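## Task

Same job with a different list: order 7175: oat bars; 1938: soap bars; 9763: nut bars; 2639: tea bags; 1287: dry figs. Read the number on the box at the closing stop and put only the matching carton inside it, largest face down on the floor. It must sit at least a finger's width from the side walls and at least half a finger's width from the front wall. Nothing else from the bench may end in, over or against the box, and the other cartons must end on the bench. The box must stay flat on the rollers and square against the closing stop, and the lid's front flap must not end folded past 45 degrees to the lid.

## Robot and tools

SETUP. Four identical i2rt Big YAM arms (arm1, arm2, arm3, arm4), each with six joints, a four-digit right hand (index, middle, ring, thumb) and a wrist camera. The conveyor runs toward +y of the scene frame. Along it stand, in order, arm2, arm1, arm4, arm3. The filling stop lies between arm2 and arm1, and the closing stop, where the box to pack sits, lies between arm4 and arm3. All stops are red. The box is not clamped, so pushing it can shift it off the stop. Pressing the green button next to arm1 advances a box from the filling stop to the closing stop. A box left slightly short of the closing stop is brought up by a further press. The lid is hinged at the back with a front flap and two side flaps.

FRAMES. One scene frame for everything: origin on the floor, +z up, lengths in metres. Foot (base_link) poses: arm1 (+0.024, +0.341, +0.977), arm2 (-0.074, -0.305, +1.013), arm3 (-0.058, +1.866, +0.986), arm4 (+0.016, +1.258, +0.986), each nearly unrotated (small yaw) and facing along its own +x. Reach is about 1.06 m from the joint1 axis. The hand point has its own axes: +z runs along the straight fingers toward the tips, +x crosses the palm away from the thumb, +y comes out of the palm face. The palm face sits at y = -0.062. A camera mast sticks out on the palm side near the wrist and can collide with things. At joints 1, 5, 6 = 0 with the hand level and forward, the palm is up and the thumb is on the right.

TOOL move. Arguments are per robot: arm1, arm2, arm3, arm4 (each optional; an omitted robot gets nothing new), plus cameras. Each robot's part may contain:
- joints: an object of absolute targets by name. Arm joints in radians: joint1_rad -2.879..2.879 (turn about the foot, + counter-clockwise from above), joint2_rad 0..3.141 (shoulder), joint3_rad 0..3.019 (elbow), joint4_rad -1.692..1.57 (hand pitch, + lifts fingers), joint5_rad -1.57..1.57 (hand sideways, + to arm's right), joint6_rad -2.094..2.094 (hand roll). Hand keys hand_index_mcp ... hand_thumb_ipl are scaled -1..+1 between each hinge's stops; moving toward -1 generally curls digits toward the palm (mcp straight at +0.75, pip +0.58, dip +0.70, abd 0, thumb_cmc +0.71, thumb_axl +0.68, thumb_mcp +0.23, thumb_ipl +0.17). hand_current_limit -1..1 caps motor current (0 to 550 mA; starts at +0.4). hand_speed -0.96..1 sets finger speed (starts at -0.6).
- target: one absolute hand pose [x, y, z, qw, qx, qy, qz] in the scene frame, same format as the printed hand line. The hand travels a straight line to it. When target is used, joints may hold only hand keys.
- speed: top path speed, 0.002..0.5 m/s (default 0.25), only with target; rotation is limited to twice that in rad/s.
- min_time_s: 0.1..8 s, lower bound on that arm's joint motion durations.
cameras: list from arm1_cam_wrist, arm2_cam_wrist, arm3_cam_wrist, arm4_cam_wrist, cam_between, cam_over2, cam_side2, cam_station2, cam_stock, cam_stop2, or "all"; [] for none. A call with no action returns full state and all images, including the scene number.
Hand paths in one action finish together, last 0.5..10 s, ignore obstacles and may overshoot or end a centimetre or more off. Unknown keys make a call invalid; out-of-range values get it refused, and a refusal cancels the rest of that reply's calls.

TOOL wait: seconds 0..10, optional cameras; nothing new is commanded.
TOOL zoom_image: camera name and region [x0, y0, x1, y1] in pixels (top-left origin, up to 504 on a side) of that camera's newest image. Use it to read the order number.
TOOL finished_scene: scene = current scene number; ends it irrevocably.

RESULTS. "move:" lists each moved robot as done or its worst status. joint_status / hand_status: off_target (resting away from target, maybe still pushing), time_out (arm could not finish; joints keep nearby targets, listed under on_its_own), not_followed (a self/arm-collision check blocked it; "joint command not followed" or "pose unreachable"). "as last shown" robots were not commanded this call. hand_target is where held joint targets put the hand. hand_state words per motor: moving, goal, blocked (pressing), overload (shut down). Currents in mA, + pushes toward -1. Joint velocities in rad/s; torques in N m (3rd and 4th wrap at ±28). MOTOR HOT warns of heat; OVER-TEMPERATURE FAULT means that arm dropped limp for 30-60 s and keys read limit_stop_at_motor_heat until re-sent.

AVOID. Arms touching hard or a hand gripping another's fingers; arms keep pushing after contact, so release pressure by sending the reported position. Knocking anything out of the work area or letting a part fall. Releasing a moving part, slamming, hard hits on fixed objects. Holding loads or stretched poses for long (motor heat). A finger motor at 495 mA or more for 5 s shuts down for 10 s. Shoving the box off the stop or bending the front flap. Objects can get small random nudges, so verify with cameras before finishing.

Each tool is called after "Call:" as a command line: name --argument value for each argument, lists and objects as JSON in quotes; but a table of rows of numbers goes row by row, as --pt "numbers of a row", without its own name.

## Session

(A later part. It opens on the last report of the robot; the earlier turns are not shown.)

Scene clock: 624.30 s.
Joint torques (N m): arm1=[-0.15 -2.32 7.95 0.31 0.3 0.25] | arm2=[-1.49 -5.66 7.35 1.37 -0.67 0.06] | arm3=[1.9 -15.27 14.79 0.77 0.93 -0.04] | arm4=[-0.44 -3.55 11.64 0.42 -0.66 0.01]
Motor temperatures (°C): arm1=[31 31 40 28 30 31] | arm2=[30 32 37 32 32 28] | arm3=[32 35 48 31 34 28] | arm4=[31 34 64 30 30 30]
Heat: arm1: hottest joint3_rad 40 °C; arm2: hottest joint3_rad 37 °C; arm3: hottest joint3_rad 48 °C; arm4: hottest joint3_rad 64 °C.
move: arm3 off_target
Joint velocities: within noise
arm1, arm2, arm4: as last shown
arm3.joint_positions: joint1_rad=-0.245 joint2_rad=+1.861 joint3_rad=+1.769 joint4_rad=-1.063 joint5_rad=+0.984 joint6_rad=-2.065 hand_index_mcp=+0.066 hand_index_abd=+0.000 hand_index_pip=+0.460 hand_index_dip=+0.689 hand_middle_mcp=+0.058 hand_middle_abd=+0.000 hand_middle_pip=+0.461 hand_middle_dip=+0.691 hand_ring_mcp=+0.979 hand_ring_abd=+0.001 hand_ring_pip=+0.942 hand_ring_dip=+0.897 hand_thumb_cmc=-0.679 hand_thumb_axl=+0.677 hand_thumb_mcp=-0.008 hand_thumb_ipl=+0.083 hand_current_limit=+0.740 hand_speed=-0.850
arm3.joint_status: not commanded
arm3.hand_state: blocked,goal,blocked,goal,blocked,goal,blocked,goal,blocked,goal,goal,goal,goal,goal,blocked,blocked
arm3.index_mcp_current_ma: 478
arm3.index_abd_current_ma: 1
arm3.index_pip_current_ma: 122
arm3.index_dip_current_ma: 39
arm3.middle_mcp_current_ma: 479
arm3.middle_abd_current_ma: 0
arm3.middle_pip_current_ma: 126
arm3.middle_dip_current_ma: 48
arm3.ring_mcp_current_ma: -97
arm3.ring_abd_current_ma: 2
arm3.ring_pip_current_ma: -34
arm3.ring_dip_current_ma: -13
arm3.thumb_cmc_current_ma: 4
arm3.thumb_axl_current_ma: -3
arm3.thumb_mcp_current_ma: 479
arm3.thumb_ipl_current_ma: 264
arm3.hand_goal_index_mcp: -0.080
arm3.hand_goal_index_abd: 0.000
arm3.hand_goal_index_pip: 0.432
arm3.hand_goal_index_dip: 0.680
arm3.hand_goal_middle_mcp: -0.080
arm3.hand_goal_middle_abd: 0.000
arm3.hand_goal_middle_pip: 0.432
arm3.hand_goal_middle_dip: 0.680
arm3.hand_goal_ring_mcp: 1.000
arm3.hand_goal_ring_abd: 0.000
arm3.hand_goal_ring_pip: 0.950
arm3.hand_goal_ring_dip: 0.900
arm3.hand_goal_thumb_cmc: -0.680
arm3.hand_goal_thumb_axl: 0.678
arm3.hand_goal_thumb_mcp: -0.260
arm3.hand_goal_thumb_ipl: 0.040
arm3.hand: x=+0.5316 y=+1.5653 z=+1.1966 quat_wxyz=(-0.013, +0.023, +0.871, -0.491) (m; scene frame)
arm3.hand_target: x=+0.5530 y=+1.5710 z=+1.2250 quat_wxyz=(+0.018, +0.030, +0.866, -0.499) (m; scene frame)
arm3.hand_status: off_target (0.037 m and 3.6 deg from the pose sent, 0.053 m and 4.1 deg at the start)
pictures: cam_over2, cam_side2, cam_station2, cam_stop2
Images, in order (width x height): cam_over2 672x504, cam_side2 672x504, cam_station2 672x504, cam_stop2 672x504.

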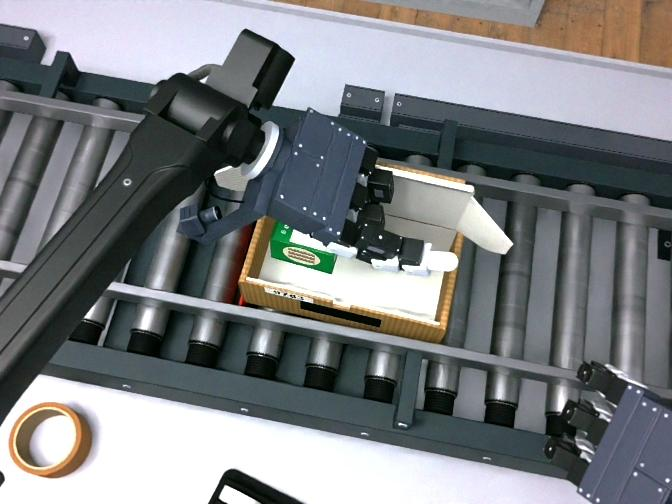

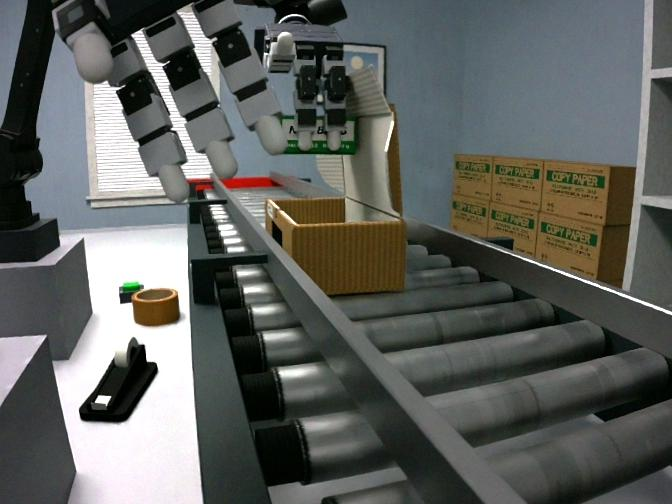

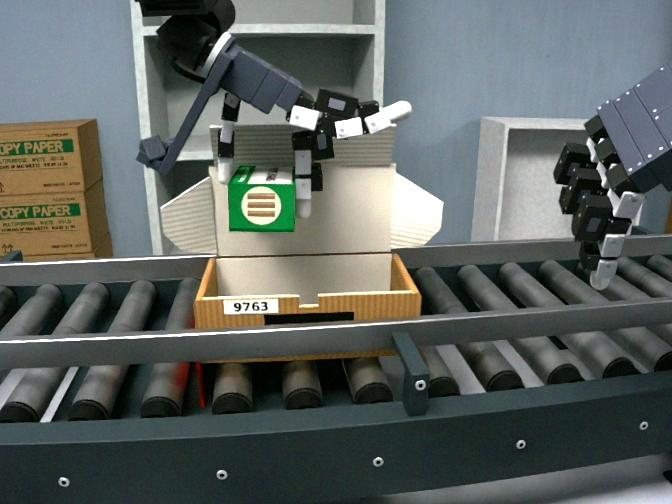

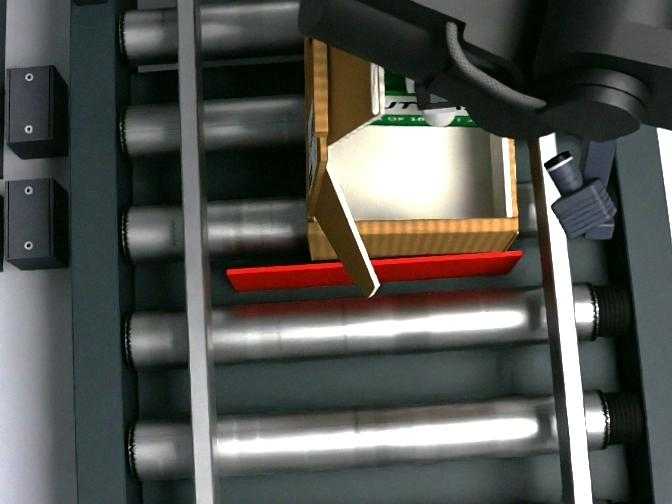

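Call:
move --arm3 '{"target": [0.568, 1.57, 1.222, 0.0170, 0.0299, 0.8658, -0.4993], "speed": 0.01}' --cameras '["cam_side2", "cam_over2", "cam_stop2", "cam_station2"]'

Call:
zoom_image --camera "cam_side2" --region '[200, 0, 440, 320]'

Call:
zoom_image --camera "cam_over2" --region '[220, 100, 520, 350]'

Scene clock: 628.83 s.
Joint torques (N m): arm1=[-0.09 -2.26 7.94 0.31 0.3 0.25] | arm2=[-1.26 -5.6 7.28 1.28 -0.65 0.09] | arm3=[1.9 -15.62 14.53 0.5 1.02 0.04] | arm4=[-0.62 -3.72 11.58 0.17 -0.67 -0.02]
Motor temperatures (°C): arm1=[31 31 40 28 30 31] | arm2=[30 32 37 32 32 28] | arm3=[32 35 49 31 34 28] | arm4=[31 34 64 30 30 30]
Heat: arm1: hottest joint3_rad 40 °C; arm2: hottest joint3_rad 37 °C; arm3: hottest joint3_rad 49 °C; arm4: hottest joint3_rad 64 °C.
move: arm3 off_target
Joint velocities: within noise
arm1, arm2, arm4: as last shown
arm3.joint_positions: joint1_rad=-0.240 joint2_rad=+1.896 joint3_rad=+1.821 joint4_rad=-1.075 joint5_rad=+0.984 joint6_rad=-2.066 hand_index_mcp=+0.066 hand_index_abd=+0.000 hand_index_pip=+0.460 hand_index_dip=+0.689 hand_middle_mcp=+0.058 hand_middle_abd=+0.000 hand_middle_pip=+0.461 hand_middle_dip=+0.691 hand_ring_mcp=+0.979 hand_ring_abd=+0.001 hand_ring_pip=+0.942 hand_ring_dip=+0.897 hand_thumb_cmc=-0.679 hand_thumb_axl=+0.677 hand_thumb_mcp=-0.008 hand_thumb_ipl=+0.083 hand_current_limit=+0.740 hand_speed=-0.850
arm3.joint_status: not commanded
arm3.hand_state: blocked,goal,blocked,goal,blocked,goal,blocked,goal,blocked,goal,goal,goal,goal,goal,blocked,blocked
arm3.index_mcp_current_ma: 478
arm3.index_abd_current_ma: 1
arm3.index_pip_current_ma: 122
arm3.index_dip_current_ma: 39
arm3.middle_mcp_current_ma: 478
arm3.middle_abd_current_ma: 0
arm3.middle_pip_current_ma: 126
arm3.middle_dip_current_ma: 48
arm3.ring_mcp_current_ma: -97
arm3.ring_abd_current_ma: 2
arm3.ring_pip_current_ma: -34
arm3.ring_dip_current_ma: -13
arm3.thumb_cmc_current_ma: 4
arm3.thumb_axl_current_ma: -3
arm3.thumb_mcp_current_ma: 478
arm3.thumb_ipl_current_ma: 264
arm3.hand_goal_index_mcp: -0.080
arm3.hand_goal_index_abd: 0.000
arm3.hand_goal_index_pip: 0.432
arm3.hand_goal_index_dip: 0.680
arm3.hand_goal_middle_mcp: -0.080
arm3.hand_goal_middle_abd: 0.000
arm3.hand_goal_middle_pip: 0.432
arm3.hand_goal_middle_dip: 0.680
arm3.hand_goal_ring_mcp: 1.000
arm3.hand_goal_ring_abd: 0.000
arm3.hand_goal_ring_pip: 0.950
arm3.hand_goal_ring_dip: 0.900
arm3.hand_goal_thumb_cmc: -0.680
arm3.hand_goal_thumb_axl: 0.678
arm3.hand_goal_thumb_mcp: -0.260
arm3.hand_goal_thumb_ipl: 0.040
arm3.hand: x=+0.5463 y=+1.5645 z=+1.1974 quat_wxyz=(-0.009, +0.022, +0.870, -0.492) (m; scene frame)
arm3.hand_target: x=+0.5663 y=+1.5708 z=+1.2220 quat_wxyz=(+0.018, +0.030, +0.866, -0.499) (m; scene frame)
arm3.hand_status: off_target (0.033 m and 3.3 deg from the pose sent, 0.045 m and 3.6 deg at the start)
pictures: cam_over2, cam_side2, cam_station2, cam_stop2
Images, in order (width x height): cam_over2 672x504, cam_side2 672x504, cam_station2 672x504, cam_stop2 672x504.

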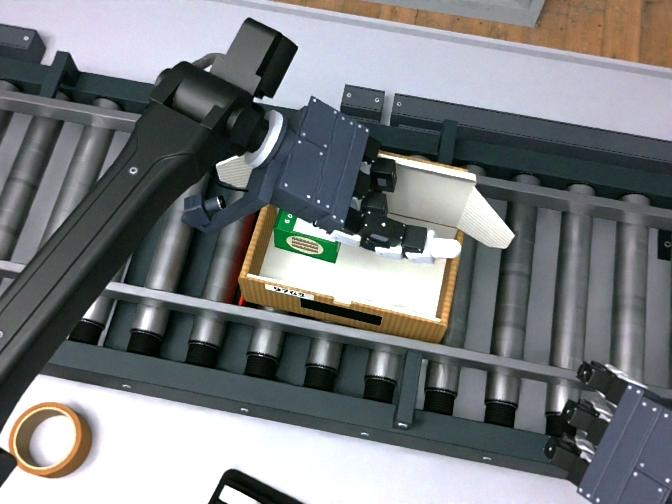

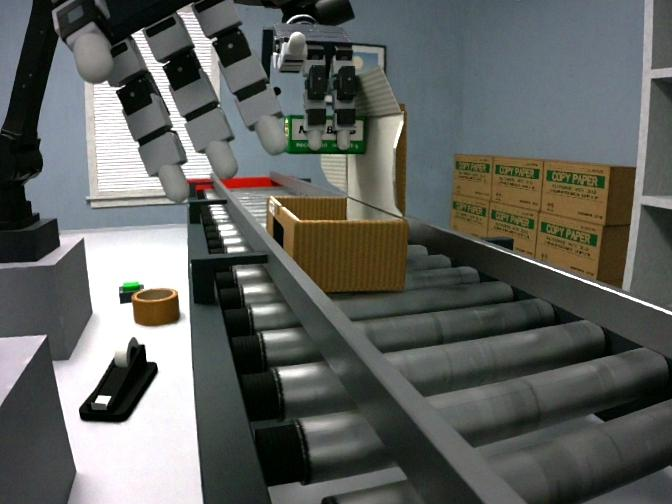

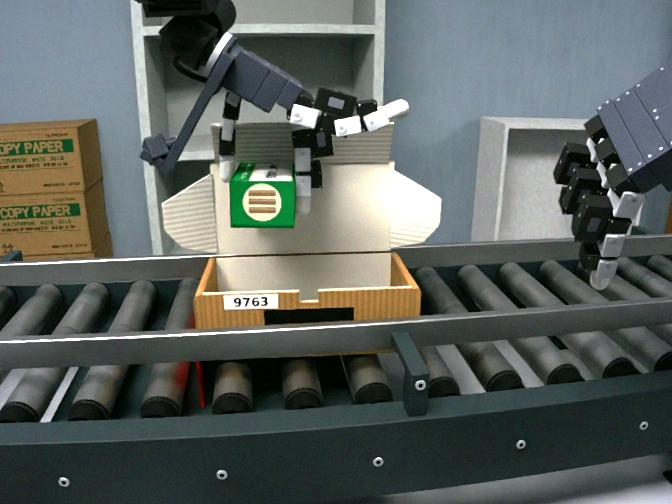

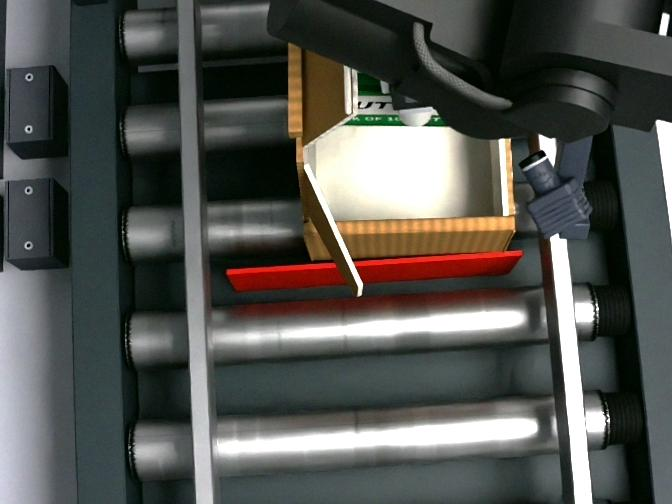

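Scaled by 1.575 from the camera's 672x504 image, which has a finer 960x720 frame.

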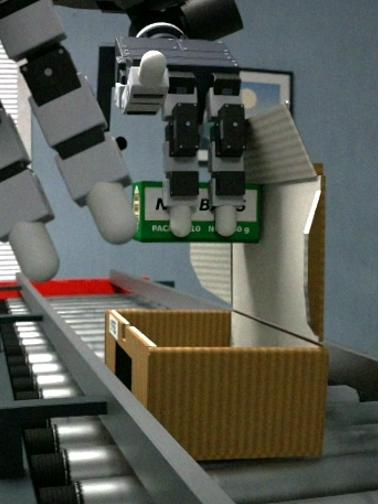

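Scaled by 1.680 from the camera's 672x504 image, which has a finer 960x720 frame.

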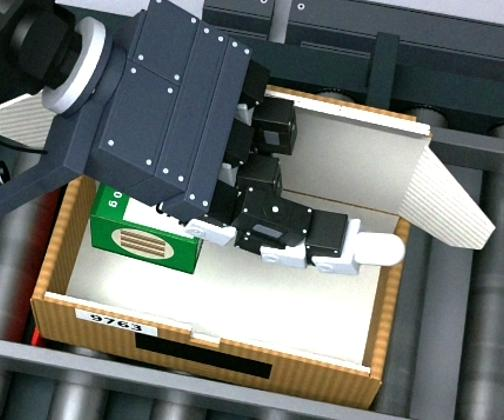

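Call:
move --arm3 '{"target": [0.570, 1.57, 1.13, 0.0170, 0.0299, 0.8658, -0.4993], "speed": 0.05}' --cameras '["cam_side2", "cam_over2", "cam_stop2", "cam_station2"]'

Call:
zoom_image --camera "cam_side2" --region '[200, 0, 440, 320]'

Call:
zoom_image --camera "cam_over2" --region '[220, 100, 520, 350]'

Call:
zoom_image --camera "cam_stop2" --region '[200, 0, 560, 300]'

Scene clock: 638.57 s.
Joint torques (N m): arm1=[-0.15 -2.26 7.94 0.31 0.3 0.25] | arm2=[-1.08 -5.48 7.36 1.29 -0.65 0.09] | arm3=[1.55 -16.97 10 1.57 0.99 0.04] | arm4=[-1.08 -3.43 11.56 0.18 -0.66 0.03]
Motor temperatures (°C): arm1=[31 31 40 28 30 31] | arm2=[30 32 37 32 32 28] | arm3=[32 35 50 31 34 28] | arm4=[31 34 65 30 30 30]
Heat: arm1: hottest joint3_rad 40 °C; arm2: hottest joint3_rad 37 °C; arm3: hottest joint3_rad 50 °C; arm4: hottest joint3_rad 65 °C.
move: arm3 off_target
Joint velocities: within noise
arm1, arm2, arm4: as last shown
arm3.joint_positions: joint1_rad=-0.237 joint2_rad=+1.949 joint3_rad=+1.697 joint4_rad=-0.882 joint5_rad=+0.985 joint6_rad=-2.066 hand_index_mcp=+0.065 hand_index_abd=+0.000 hand_index_pip=+0.460 hand_index_dip=+0.690 hand_middle_mcp=+0.058 hand_middle_abd=+0.000 hand_middle_pip=+0.461 hand_middle_dip=+0.692 hand_ring_mcp=+0.979 hand_ring_abd=+0.001 hand_ring_pip=+0.942 hand_ring_dip=+0.897 hand_thumb_cmc=-0.680 hand_thumb_axl=+0.677 hand_thumb_mcp=-0.008 hand_thumb_ipl=+0.083 hand_current_limit=+0.740 hand_speed=-0.850
arm3.joint_status: not commanded
arm3.hand_state: blocked,goal,blocked,goal,blocked,goal,blocked,goal,blocked,goal,goal,goal,goal,goal,blocked,blocked
arm3.index_mcp_current_ma: 478
arm3.index_abd_current_ma: 1
arm3.index_pip_current_ma: 124
arm3.index_dip_current_ma: 40
arm3.middle_mcp_current_ma: 479
arm3.middle_abd_current_ma: 0
arm3.middle_pip_current_ma: 127
arm3.middle_dip_current_ma: 48
arm3.ring_mcp_current_ma: -96
arm3.ring_abd_current_ma: 2
arm3.ring_pip_current_ma: -34
arm3.ring_dip_current_ma: -13
arm3.thumb_cmc_current_ma: 0
arm3.thumb_axl_current_ma: -3
arm3.thumb_mcp_current_ma: 478
arm3.thumb_ipl_current_ma: 264
arm3.hand_goal_index_mcp: -0.080
arm3.hand_goal_index_abd: 0.000
arm3.hand_goal_index_pip: 0.432
arm3.hand_goal_index_dip: 0.680
arm3.hand_goal_middle_mcp: -0.080
arm3.hand_goal_middle_abd: 0.000
arm3.hand_goal_middle_pip: 0.432
arm3.hand_goal_middle_dip: 0.680
arm3.hand_goal_ring_mcp: 1.000
arm3.hand_goal_ring_abd: 0.000
arm3.hand_goal_ring_pip: 0.950
arm3.hand_goal_ring_dip: 0.900
arm3.hand_goal_thumb_cmc: -0.680
arm3.hand_goal_thumb_axl: 0.678
arm3.hand_goal_thumb_mcp: -0.260
arm3.hand_goal_thumb_ipl: 0.040
arm3.hand: x=+0.5572 y=+1.5638 z=+1.1218 quat_wxyz=(-0.002, +0.025, +0.869, -0.494) (m; scene frame)
arm3.hand_target: x=+0.5697 y=+1.5703 z=+1.1303 quat_wxyz=(+0.017, +0.030, +0.866, -0.499) (m; scene frame)
arm3.hand_status: off_target (0.016 m and 2.4 deg from the pose sent, 0.072 m and 3.3 deg at the start)
pictures: cam_over2, cam_side2, cam_station2, cam_stop2
Images, in order (width x height): cam_over2 672x504, cam_side2 672x504, cam_station2 672x504, cam_stop2 672x504.

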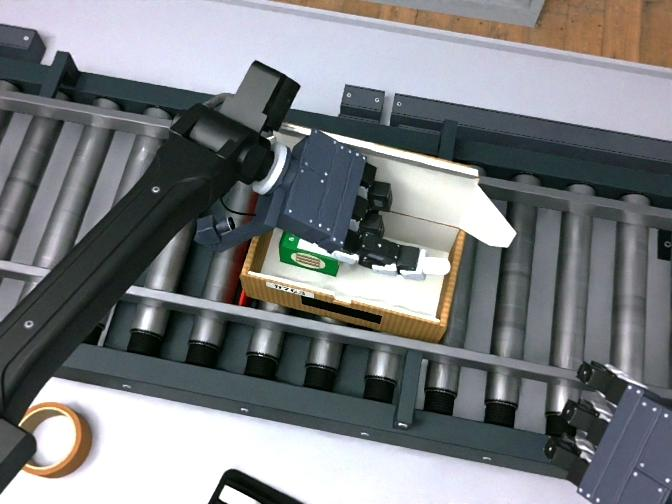

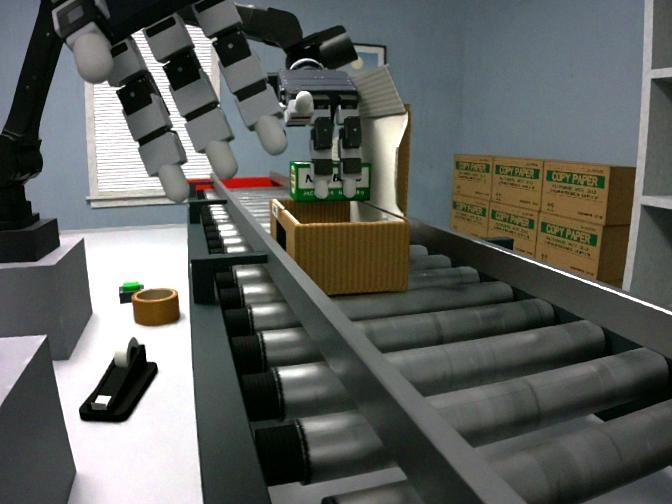

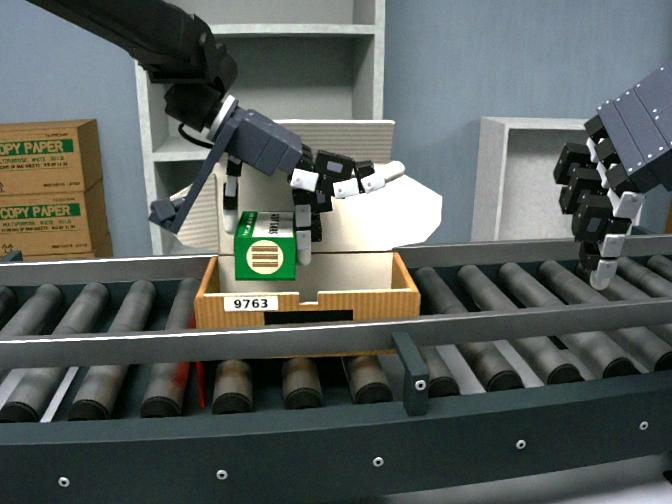

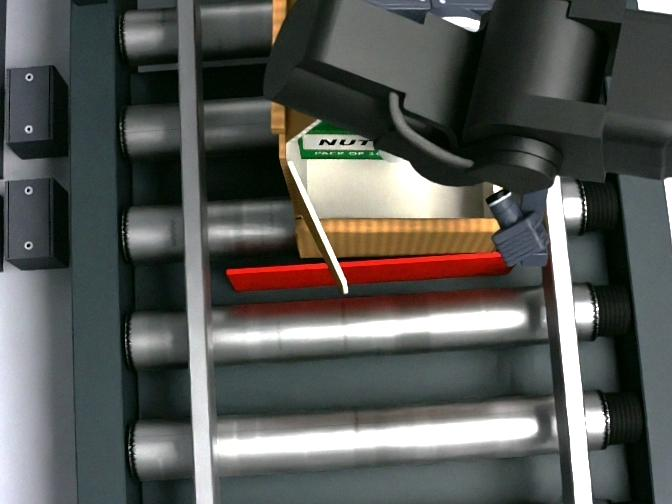

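Scaled by 1.575 from the camera's 672x504 image, which has a finer 960x720 frame.

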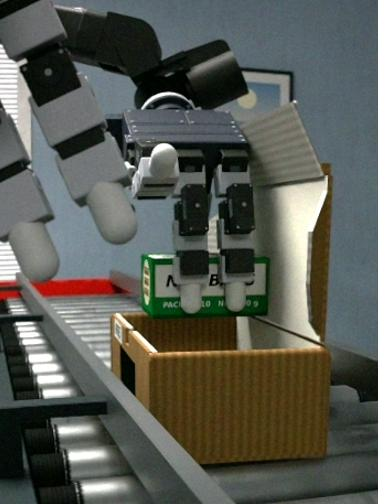

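Scaled by 1.680 from the camera's 672x504 image, which has a finer 960x720 frame.

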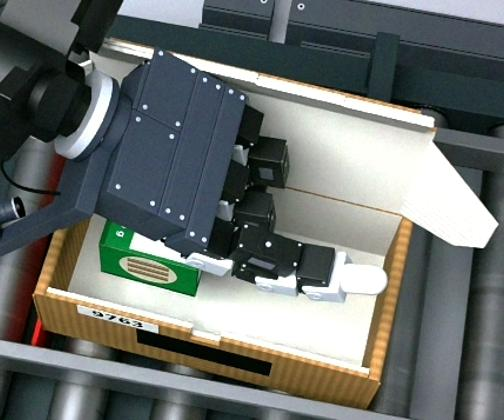

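Scaled by 1.400 from the camera's 672x504 image, which has a finer 960x720 frame.

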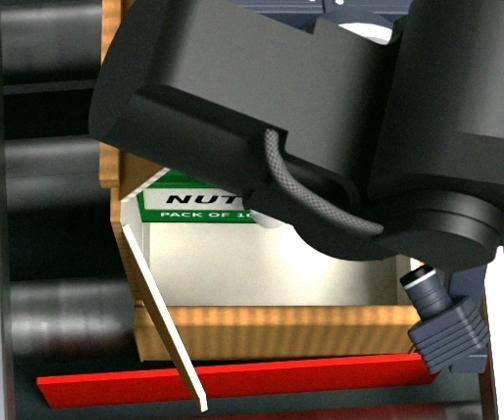

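Call:
zoom_image --camera "cam_side2" --region '[260, 140, 420, 300]'

Call:
zoom_image --camera "cam_over2" --region '[230, 200, 370, 320]'

Scaled by 3.150 from the camera's 672x504 image, which has a finer 960x720 frame.

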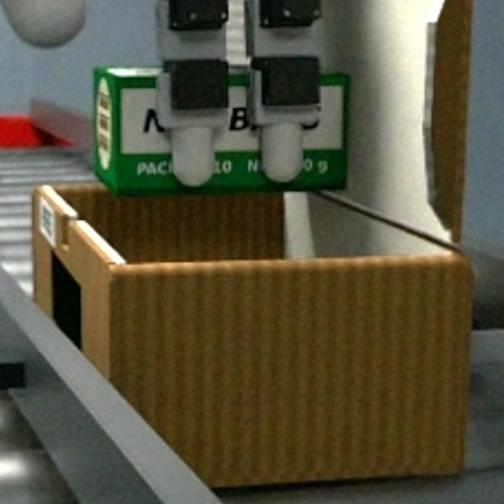

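Scaled by 3.600 from the camera's 672x504 image, which has a finer 960x720 frame.

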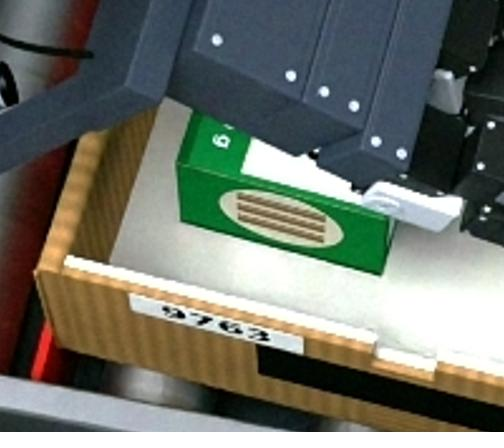

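Call:
move --arm3 '{"target": [0.562, 1.568, 1.075, 0.0130, 0.0280, 0.8658, -0.4993], "speed": 0.04}' --cameras '["cam_side2", "cam_over2", "cam_stop2", "cam_station2"]'

Call:
zoom_image --camera "cam_side2" --region '[260, 140, 420, 300]'

Call:
zoom_image --camera "cam_over2" --region '[220, 160, 400, 340]'

Call:
zoom_image --camera "cam_station2" --region '[180, 120, 440, 380]'

Scene clock: 655.97 s.
Joint torques (N m): arm1=[-0.09 -2.32 7.92 0.31 0.3 0.25] | arm2=[-1.55 -5.42 7.31 1.2 -0.69 0.06] | arm3=[1.14 -16.09 9.39 1.5 0.98 -0.07] | arm4=[-0.62 -3.31 11.66 0.35 -0.65 0.02]
Motor temperatures (°C): arm1=[31 31 40 28 30 31] | arm2=[30 32 37 32 32 28] | arm3=[32 37 49 31 34 28] | arm4=[31 34 65 30 30 30]
Heat: arm1: hottest joint3_rad 40 °C; arm2: hottest joint3_rad 37 °C; arm3: hottest joint3_rad 49 °C; arm4: hottest joint3_rad 65 °C.
move: arm3 done
Joint velocities: within noise
arm1, arm2, arm4: as last shown
arm3.joint_positions: joint1_rad=-0.237 joint2_rad=+1.969 joint3_rad=+1.597 joint4_rad=-0.745 joint5_rad=+0.985 joint6_rad=-2.067 hand_index_mcp=+0.065 hand_index_abd=+0.000 hand_index_pip=+0.460 hand_index_dip=+0.690 hand_middle_mcp=+0.058 hand_middle_abd=+0.000 hand_middle_pip=+0.461 hand_middle_dip=+0.692 hand_ring_mcp=+0.979 hand_ring_abd=+0.001 hand_ring_pip=+0.942 hand_ring_dip=+0.897 hand_thumb_cmc=-0.680 hand_thumb_axl=+0.677 hand_thumb_mcp=-0.008 hand_thumb_ipl=+0.083 hand_current_limit=+0.740 hand_speed=-0.850
arm3.joint_status: not commanded
arm3.hand_state: blocked,goal,blocked,goal,blocked,goal,blocked,goal,blocked,goal,goal,goal,goal,goal,blocked,blocked
arm3.index_mcp_current_ma: 479
arm3.index_abd_current_ma: 1
arm3.index_pip_current_ma: 124
arm3.index_dip_current_ma: 40
arm3.middle_mcp_current_ma: 479
arm3.middle_abd_current_ma: 0
arm3.middle_pip_current_ma: 127
arm3.middle_dip_current_ma: 48
arm3.ring_mcp_current_ma: -96
arm3.ring_abd_current_ma: 2
arm3.ring_pip_current_ma: -34
arm3.ring_dip_current_ma: -13
arm3.thumb_cmc_current_ma: 0
arm3.thumb_axl_current_ma: -3
arm3.thumb_mcp_current_ma: 479
arm3.thumb_ipl_current_ma: 264
arm3.hand_goal_index_mcp: -0.080
arm3.hand_goal_index_abd: 0.000
arm3.hand_goal_index_pip: 0.432
arm3.hand_goal_index_dip: 0.680
arm3.hand_goal_middle_mcp: -0.080
arm3.hand_goal_middle_abd: 0.000
arm3.hand_goal_middle_pip: 0.432
arm3.hand_goal_middle_dip: 0.680
arm3.hand_goal_ring_mcp: 1.000
arm3.hand_goal_ring_abd: 0.000
arm3.hand_goal_ring_pip: 0.950
arm3.hand_goal_ring_dip: 0.900
arm3.hand_goal_thumb_cmc: -0.680
arm3.hand_goal_thumb_axl: 0.678
arm3.hand_goal_thumb_mcp: -0.260
arm3.hand_goal_thumb_ipl: 0.040
arm3.hand: x=+0.5543 y=+1.5655 z=+1.0757 quat_wxyz=(+0.005, +0.028, +0.868, -0.496) (m; scene frame)
arm3.hand_target: x=+0.5619 y=+1.5682 z=+1.0752 quat_wxyz=(+0.013, +0.028, +0.866, -0.499) (m; scene frame)
arm3.hand_status: done (0.008 m and 1.0 deg from the pose sent, 0.047 m and 1.9 deg at the start)
pictures: cam_over2, cam_side2, cam_station2, cam_stop2
Images, in order (width x height): cam_over2 672x504, cam_side2 672x504, cam_station2 672x504, cam_stop2 672x504.

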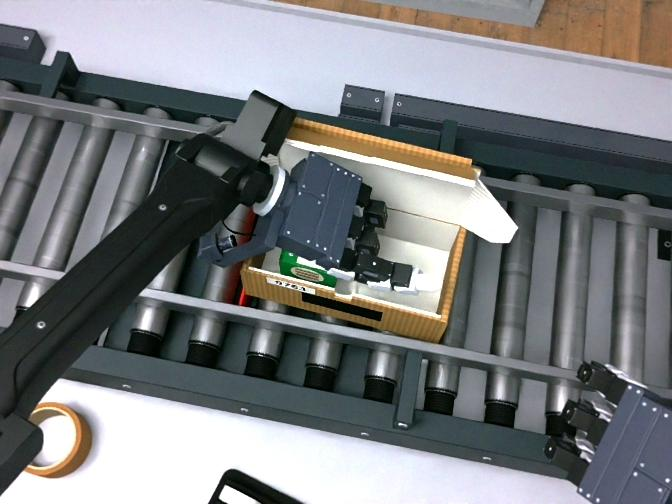

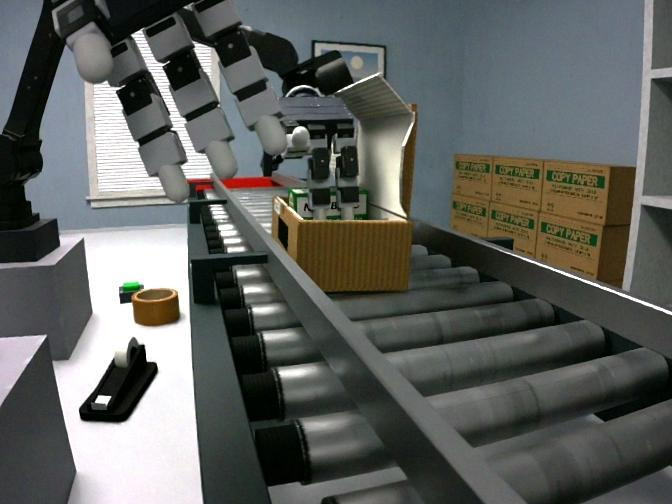

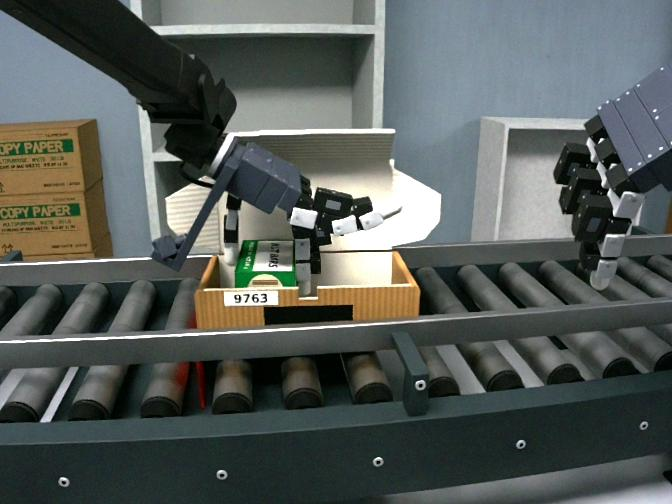

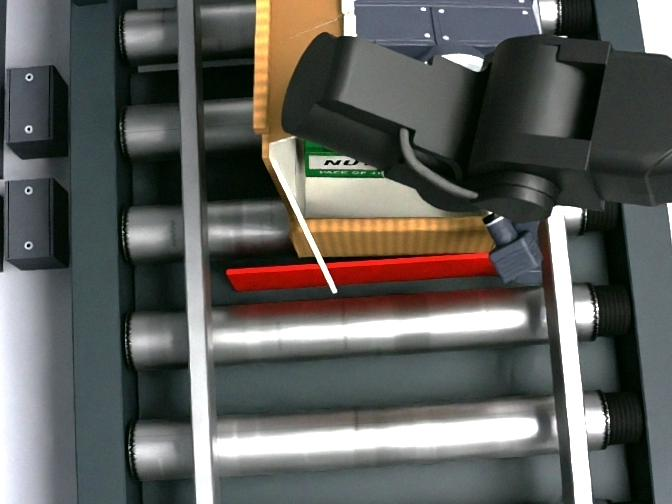

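Scaled by 3.150 from the camera's 672x504 image, which has a finer 960x720 frame.

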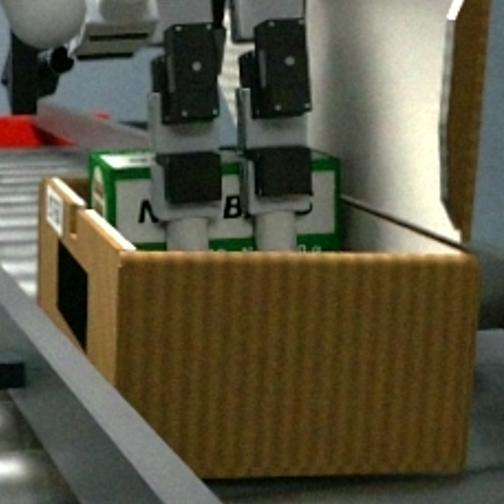

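Scaled by 2.800 from the camera's 672x504 image, which has a finer 960x720 frame.

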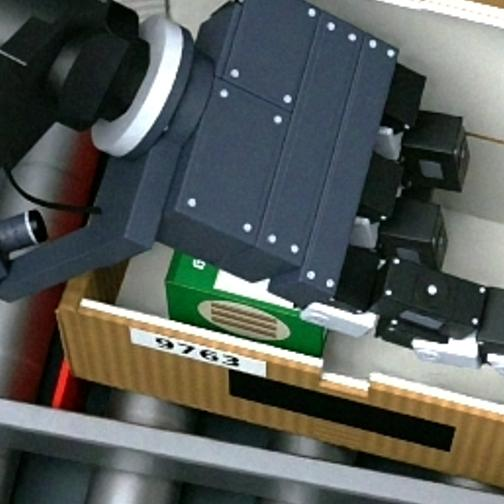

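Scaled by 1.938 from the camera's 672x504 image, which has a finer 960x720 frame.

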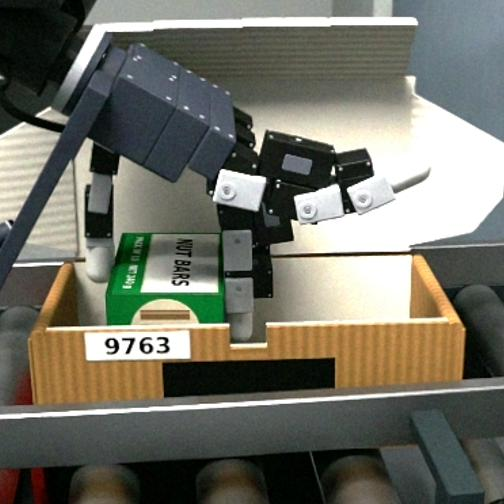

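Call:
move --arm3 '{"target": [0.572, 1.568, 1.06, 0.0130, 0.0280, 0.8658, -0.4993], "speed": 0.01}' --cameras '["cam_side2", "cam_over2", "cam_stop2", "cam_station2"]'

Call:
zoom_image --camera "cam_side2" --region '[260, 140, 420, 300]'

Call:
zoom_image --camera "cam_over2" --region '[220, 160, 400, 340]'

Call:
zoom_image --camera "cam_stop2" --region '[200, 60, 560, 300]'

Scene clock: 664.43 s.
Joint torques (N m): arm1=[-0.09 -2.32 7.95 0.31 0.3 0.24] | arm2=[-2.02 -5.6 7.41 1.21 -0.65 0.1] | arm3=[1.44 -16.21 10.85 1.44 1.06 0] | arm4=[-0.79 -3.55 11.66 0.12 -0.63 -0.01]
Motor temperatures (°C): arm1=[31 31 40 28 30 31] | arm2=[30 32 37 32 32 28] | arm3=[32 38 48 31 34 28] | arm4=[31 34 65 30 30 30]
Heat: arm1: hottest joint3_rad 40 °C; arm2: hottest joint3_rad 37 °C; arm3: hottest joint3_rad 48 °C; arm4: hottest joint3_rad 65 °C.
move: arm3 off_target
Joint velocities: within noise
arm1.joint_positions: joint1_rad=+0.308 joint2_rad=+0.808 joint3_rad=+0.654 joint4_rad=-1.138 joint5_rad=+0.603 joint6_rad=-1.211 hand_index_mcp=+0.219 hand_index_abd=+0.001 hand_index_pip=+0.434 hand_index_dip=+0.682 hand_middle_mcp=+0.219 hand_middle_abd=+0.001 hand_middle_pip=+0.434 hand_middle_dip=+0.683 hand_ring_mcp=+0.268 hand_ring_abd=+0.000 hand_ring_pip=+0.433 hand_ring_dip=+0.554 hand_thumb_cmc=-0.681 hand_thumb_axl=+0.677 hand_thumb_mcp=+0.126 hand_thumb_ipl=+0.149 hand_current_limit=+0.400 hand_speed=-0.850
arm1.joint_status: not commanded
arm1.hand_state: goal,goal,goal,goal,goal,goal,goal,goal,goal,goal,goal,goal,goal,goal,goal,goal
arm1.index_mcp_current_ma: 0
arm1.index_abd_current_ma: 0
arm1.index_pip_current_ma: 0
arm1.index_dip_current_ma: 0
arm1.middle_mcp_current_ma: 0
arm1.middle_abd_current_ma: 0
arm1.middle_pip_current_ma: 0
arm1.middle_dip_current_ma: 0
arm1.ring_mcp_current_ma: 0
arm1.ring_abd_current_ma: 0
arm1.ring_pip_current_ma: 0
arm1.ring_dip_current_ma: 0
arm1.thumb_cmc_current_ma: 0
arm1.thumb_axl_current_ma: 0
arm1.thumb_mcp_current_ma: -1
arm1.thumb_ipl_current_ma: 0
arm1.hand_goal_index_mcp: 0.220
arm1.hand_goal_index_abd: 0.000
arm1.hand_goal_index_pip: 0.432
arm1.hand_goal_index_dip: 0.680
arm1.hand_goal_middle_mcp: 0.220
arm1.hand_goal_middle_abd: 0.000
arm1.hand_goal_middle_pip: 0.432
arm1.hand_goal_middle_dip: 0.680
arm1.hand_goal_ring_mcp: 0.270
arm1.hand_goal_ring_abd: 0.000
arm1.hand_goal_ring_pip: 0.432
arm1.hand_goal_ring_dip: 0.552
arm1.hand_goal_thumb_cmc: -0.680
arm1.hand_goal_thumb_axl: 0.678
arm1.hand_goal_thumb_mcp: 0.130
arm1.hand_goal_thumb_ipl: 0.150
arm1.hand: x=+0.3258 y=+0.4082 z=+1.1356 quat_wxyz=(+0.226, +0.046, +0.946, -0.228) (m; scene frame)
arm1.hand_target: x=+0.3232 y=+0.4048 z=+1.1350 quat_wxyz=(+0.223, +0.053, +0.946, -0.227) (m; scene frame)
arm1.hand_status: not commanded
arm2.joint_positions: joint1_rad=-0.590 joint2_rad=+1.208 joint3_rad=+0.808 joint4_rad=-1.211 joint5_rad=-0.802 joint6_rad=+1.190 hand_index_mcp=+0.214 hand_index_abd=+0.003 hand_index_pip=+0.434 hand_index_dip=+0.683 hand_middle_mcp=+0.215 hand_middle_abd=+0.001 hand_middle_pip=+0.434 hand_middle_dip=+0.683 hand_ring_mcp=+0.263 hand_ring_abd=-0.002 hand_ring_pip=+0.434 hand_ring_dip=+0.555 hand_thumb_cmc=-0.696 hand_thumb_axl=+0.680 hand_thumb_mcp=+0.125 hand_thumb_ipl=+0.148 hand_current_limit=+0.400 hand_speed=-0.850
arm2.joint_status: not commanded
arm2.hand_state: goal,goal,goal,goal,goal,goal,goal,goal,goal,goal,goal,goal,goal,goal,goal,goal
arm2.index_mcp_current_ma: -2
arm2.index_abd_current_ma: 0
arm2.index_pip_current_ma: 0
arm2.index_dip_current_ma: 1
arm2.middle_mcp_current_ma: -2
arm2.middle_abd_current_ma: 0
arm2.middle_pip_current_ma: 0
arm2.middle_dip_current_ma: 0
arm2.ring_mcp_current_ma: -3
arm2.ring_abd_current_ma: 0
arm2.ring_pip_current_ma: 0
arm2.ring_dip_current_ma: 1
arm2.thumb_cmc_current_ma: 1
arm2.thumb_axl_current_ma: 0
arm2.thumb_mcp_current_ma: -2
arm2.thumb_ipl_current_ma: -1
arm2.hand_goal_index_mcp: 0.220
arm2.hand_goal_index_abd: 0.000
arm2.hand_goal_index_pip: 0.432
arm2.hand_goal_index_dip: 0.680
arm2.hand_goal_middle_mcp: 0.220
arm2.hand_goal_middle_abd: 0.000
arm2.hand_goal_middle_pip: 0.432
arm2.hand_goal_middle_dip: 0.680
arm2.hand_goal_ring_mcp: 0.270
arm2.hand_goal_ring_abd: 0.000
arm2.hand_goal_ring_pip: 0.432
arm2.hand_goal_ring_dip: 0.552
arm2.hand_goal_thumb_cmc: -0.700
arm2.hand_goal_thumb_axl: 0.678
arm2.hand_goal_thumb_mcp: 0.130
arm2.hand_goal_thumb_ipl: 0.150
arm2.hand: x=+0.2028 y=-0.4427 z=+1.1155 quat_wxyz=(-0.348, +0.910, -0.140, +0.179) (m; scene frame)
arm2.hand_target: x=+0.2002 y=-0.4451 z=+1.1147 quat_wxyz=(-0.344, +0.909, -0.147, +0.183) (m; scene frame)
arm2.hand_status: not commanded
arm3.joint_positions: joint1_rad=-0.237 joint2_rad=+2.007 joint3_rad=+1.597 joint4_rad=-0.732 joint5_rad=+0.985 joint6_rad=-2.067 hand_index_mcp=+0.065 hand_index_abd=+0.000 hand_index_pip=+0.460 hand_index_dip=+0.690 hand_middle_mcp=+0.058 hand_middle_abd=+0.000 hand_middle_pip=+0.461 hand_middle_dip=+0.692 hand_ring_mcp=+0.979 hand_ring_abd=+0.001 hand_ring_pip=+0.942 hand_ring_dip=+0.897 hand_thumb_cmc=-0.680 hand_thumb_axl=+0.677 hand_thumb_mcp=-0.008 hand_thumb_ipl=+0.083 hand_current_limit=+0.740 hand_speed=-0.850
arm3.joint_status: not commanded
arm3.hand_state: blocked,goal,blocked,goal,blocked,goal,blocked,goal,blocked,goal,goal,goal,goal,goal,blocked,blocked
arm3.index_mcp_current_ma: 479
arm3.index_abd_current_ma: 1
arm3.index_pip_current_ma: 124
arm3.index_dip_current_ma: 40
arm3.middle_mcp_current_ma: 478
arm3.middle_abd_current_ma: 0
arm3.middle_pip_current_ma: 127
arm3.middle_dip_current_ma: 48
arm3.ring_mcp_current_ma: -96
arm3.ring_abd_current_ma: 2
arm3.ring_pip_current_ma: -34
arm3.ring_dip_current_ma: -13
arm3.thumb_cmc_current_ma: 0
arm3.thumb_axl_current_ma: -3
arm3.thumb_mcp_current_ma: 479
arm3.thumb_ipl_current_ma: 264
arm3.hand_goal_index_mcp: -0.080
arm3.hand_goal_index_abd: 0.000
arm3.hand_goal_index_pip: 0.432
arm3.hand_goal_index_dip: 0.680
arm3.hand_goal_middle_mcp: -0.080
arm3.hand_goal_middle_abd: 0.000
arm3.hand_goal_middle_pip: 0.432
arm3.hand_goal_middle_dip: 0.680
arm3.hand_goal_ring_mcp: 1.000
arm3.hand_goal_ring_abd: 0.000
arm3.hand_goal_ring_pip: 0.950
arm3.hand_goal_ring_dip: 0.900
arm3.hand_goal_thumb_cmc: -0.680
arm3.hand_goal_thumb_axl: 0.678
arm3.hand_goal_thumb_mcp: -0.260
arm3.hand_goal_thumb_ipl: 0.040
arm3.hand: x=+0.5554 y=+1.5654 z=+1.0524 quat_wxyz=(-0.005, +0.022, +0.870, -0.493) (m; scene frame)
arm3.hand_target: x=+0.5715 y=+1.5684 z=+1.0602 quat_wxyz=(+0.013, +0.028, +0.866, -0.499) (m; scene frame)
arm3.hand_status: off_target (0.018 m and 2.3 deg from the pose sent, 0.024 m and 1.0 deg at the start)
arm4: as last shown
pictures: cam_over2, cam_side2, cam_station2, cam_stop2
Images, in order (width x height): cam_over2 672x504, cam_side2 672x504, cam_station2 672x504, cam_stop2 672x504.

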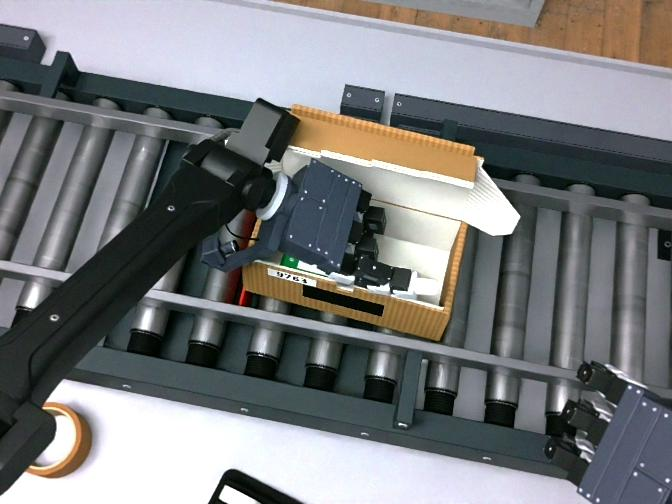

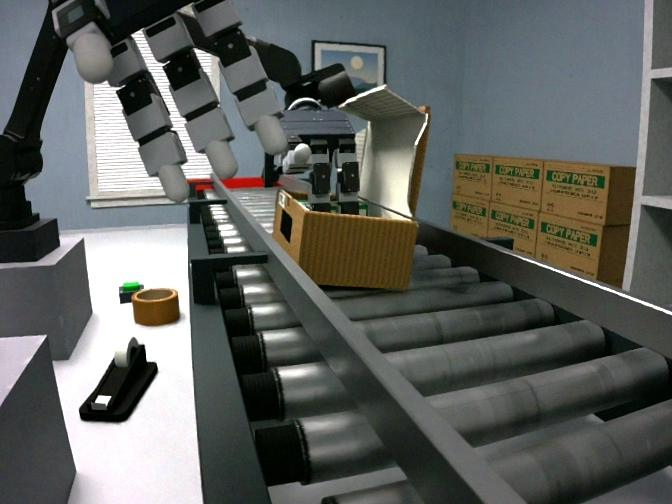

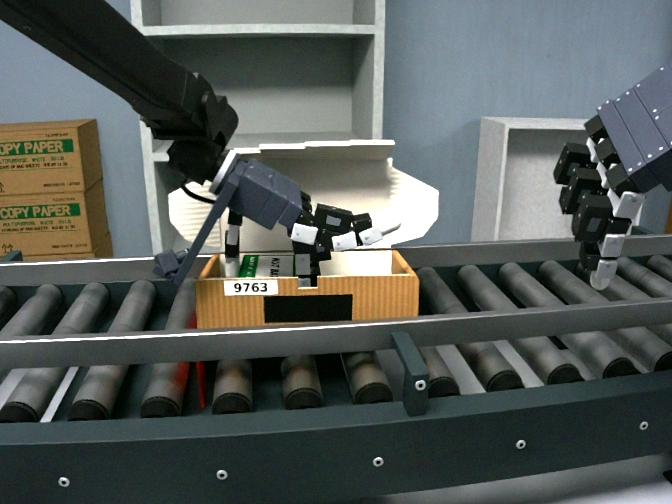

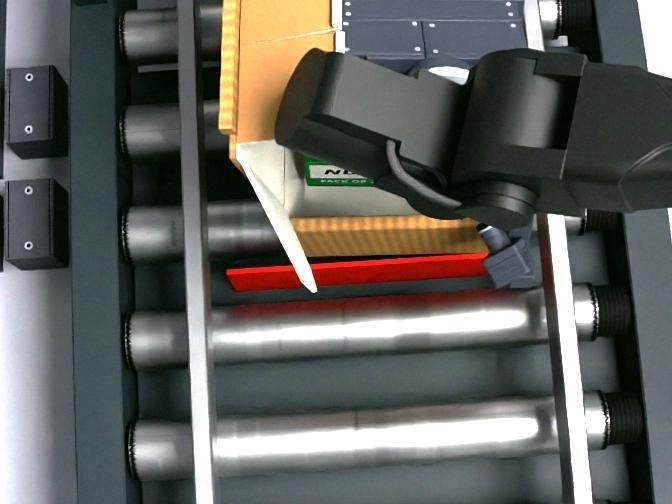

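Scaled by 3.150 from the camera's 672x504 image, which has a finer 960x720 frame.

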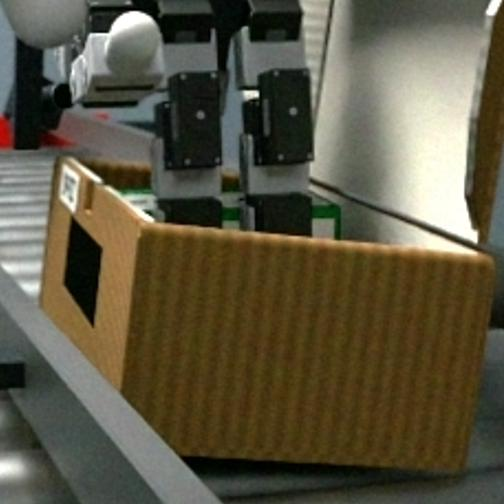

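Scaled by 2.800 from the camera's 672x504 image, which has a finer 960x720 frame.

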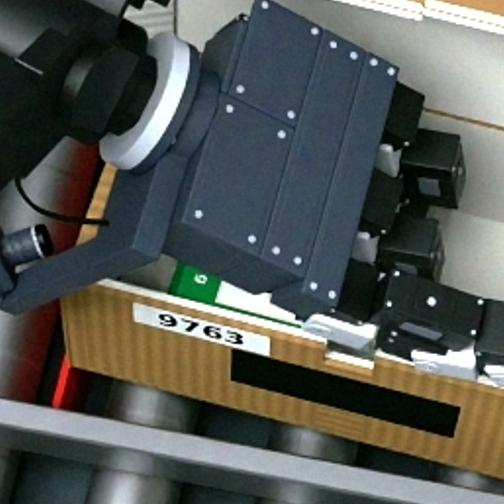

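Scaled by 1.400 from the camera's 672x504 image, which has a finer 960x720 frame.

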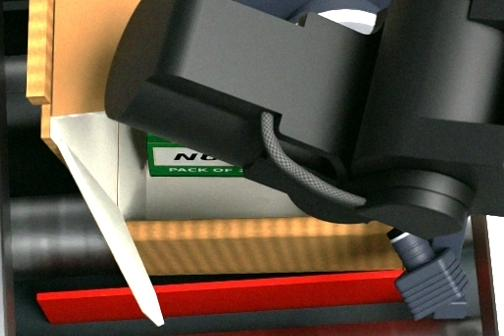

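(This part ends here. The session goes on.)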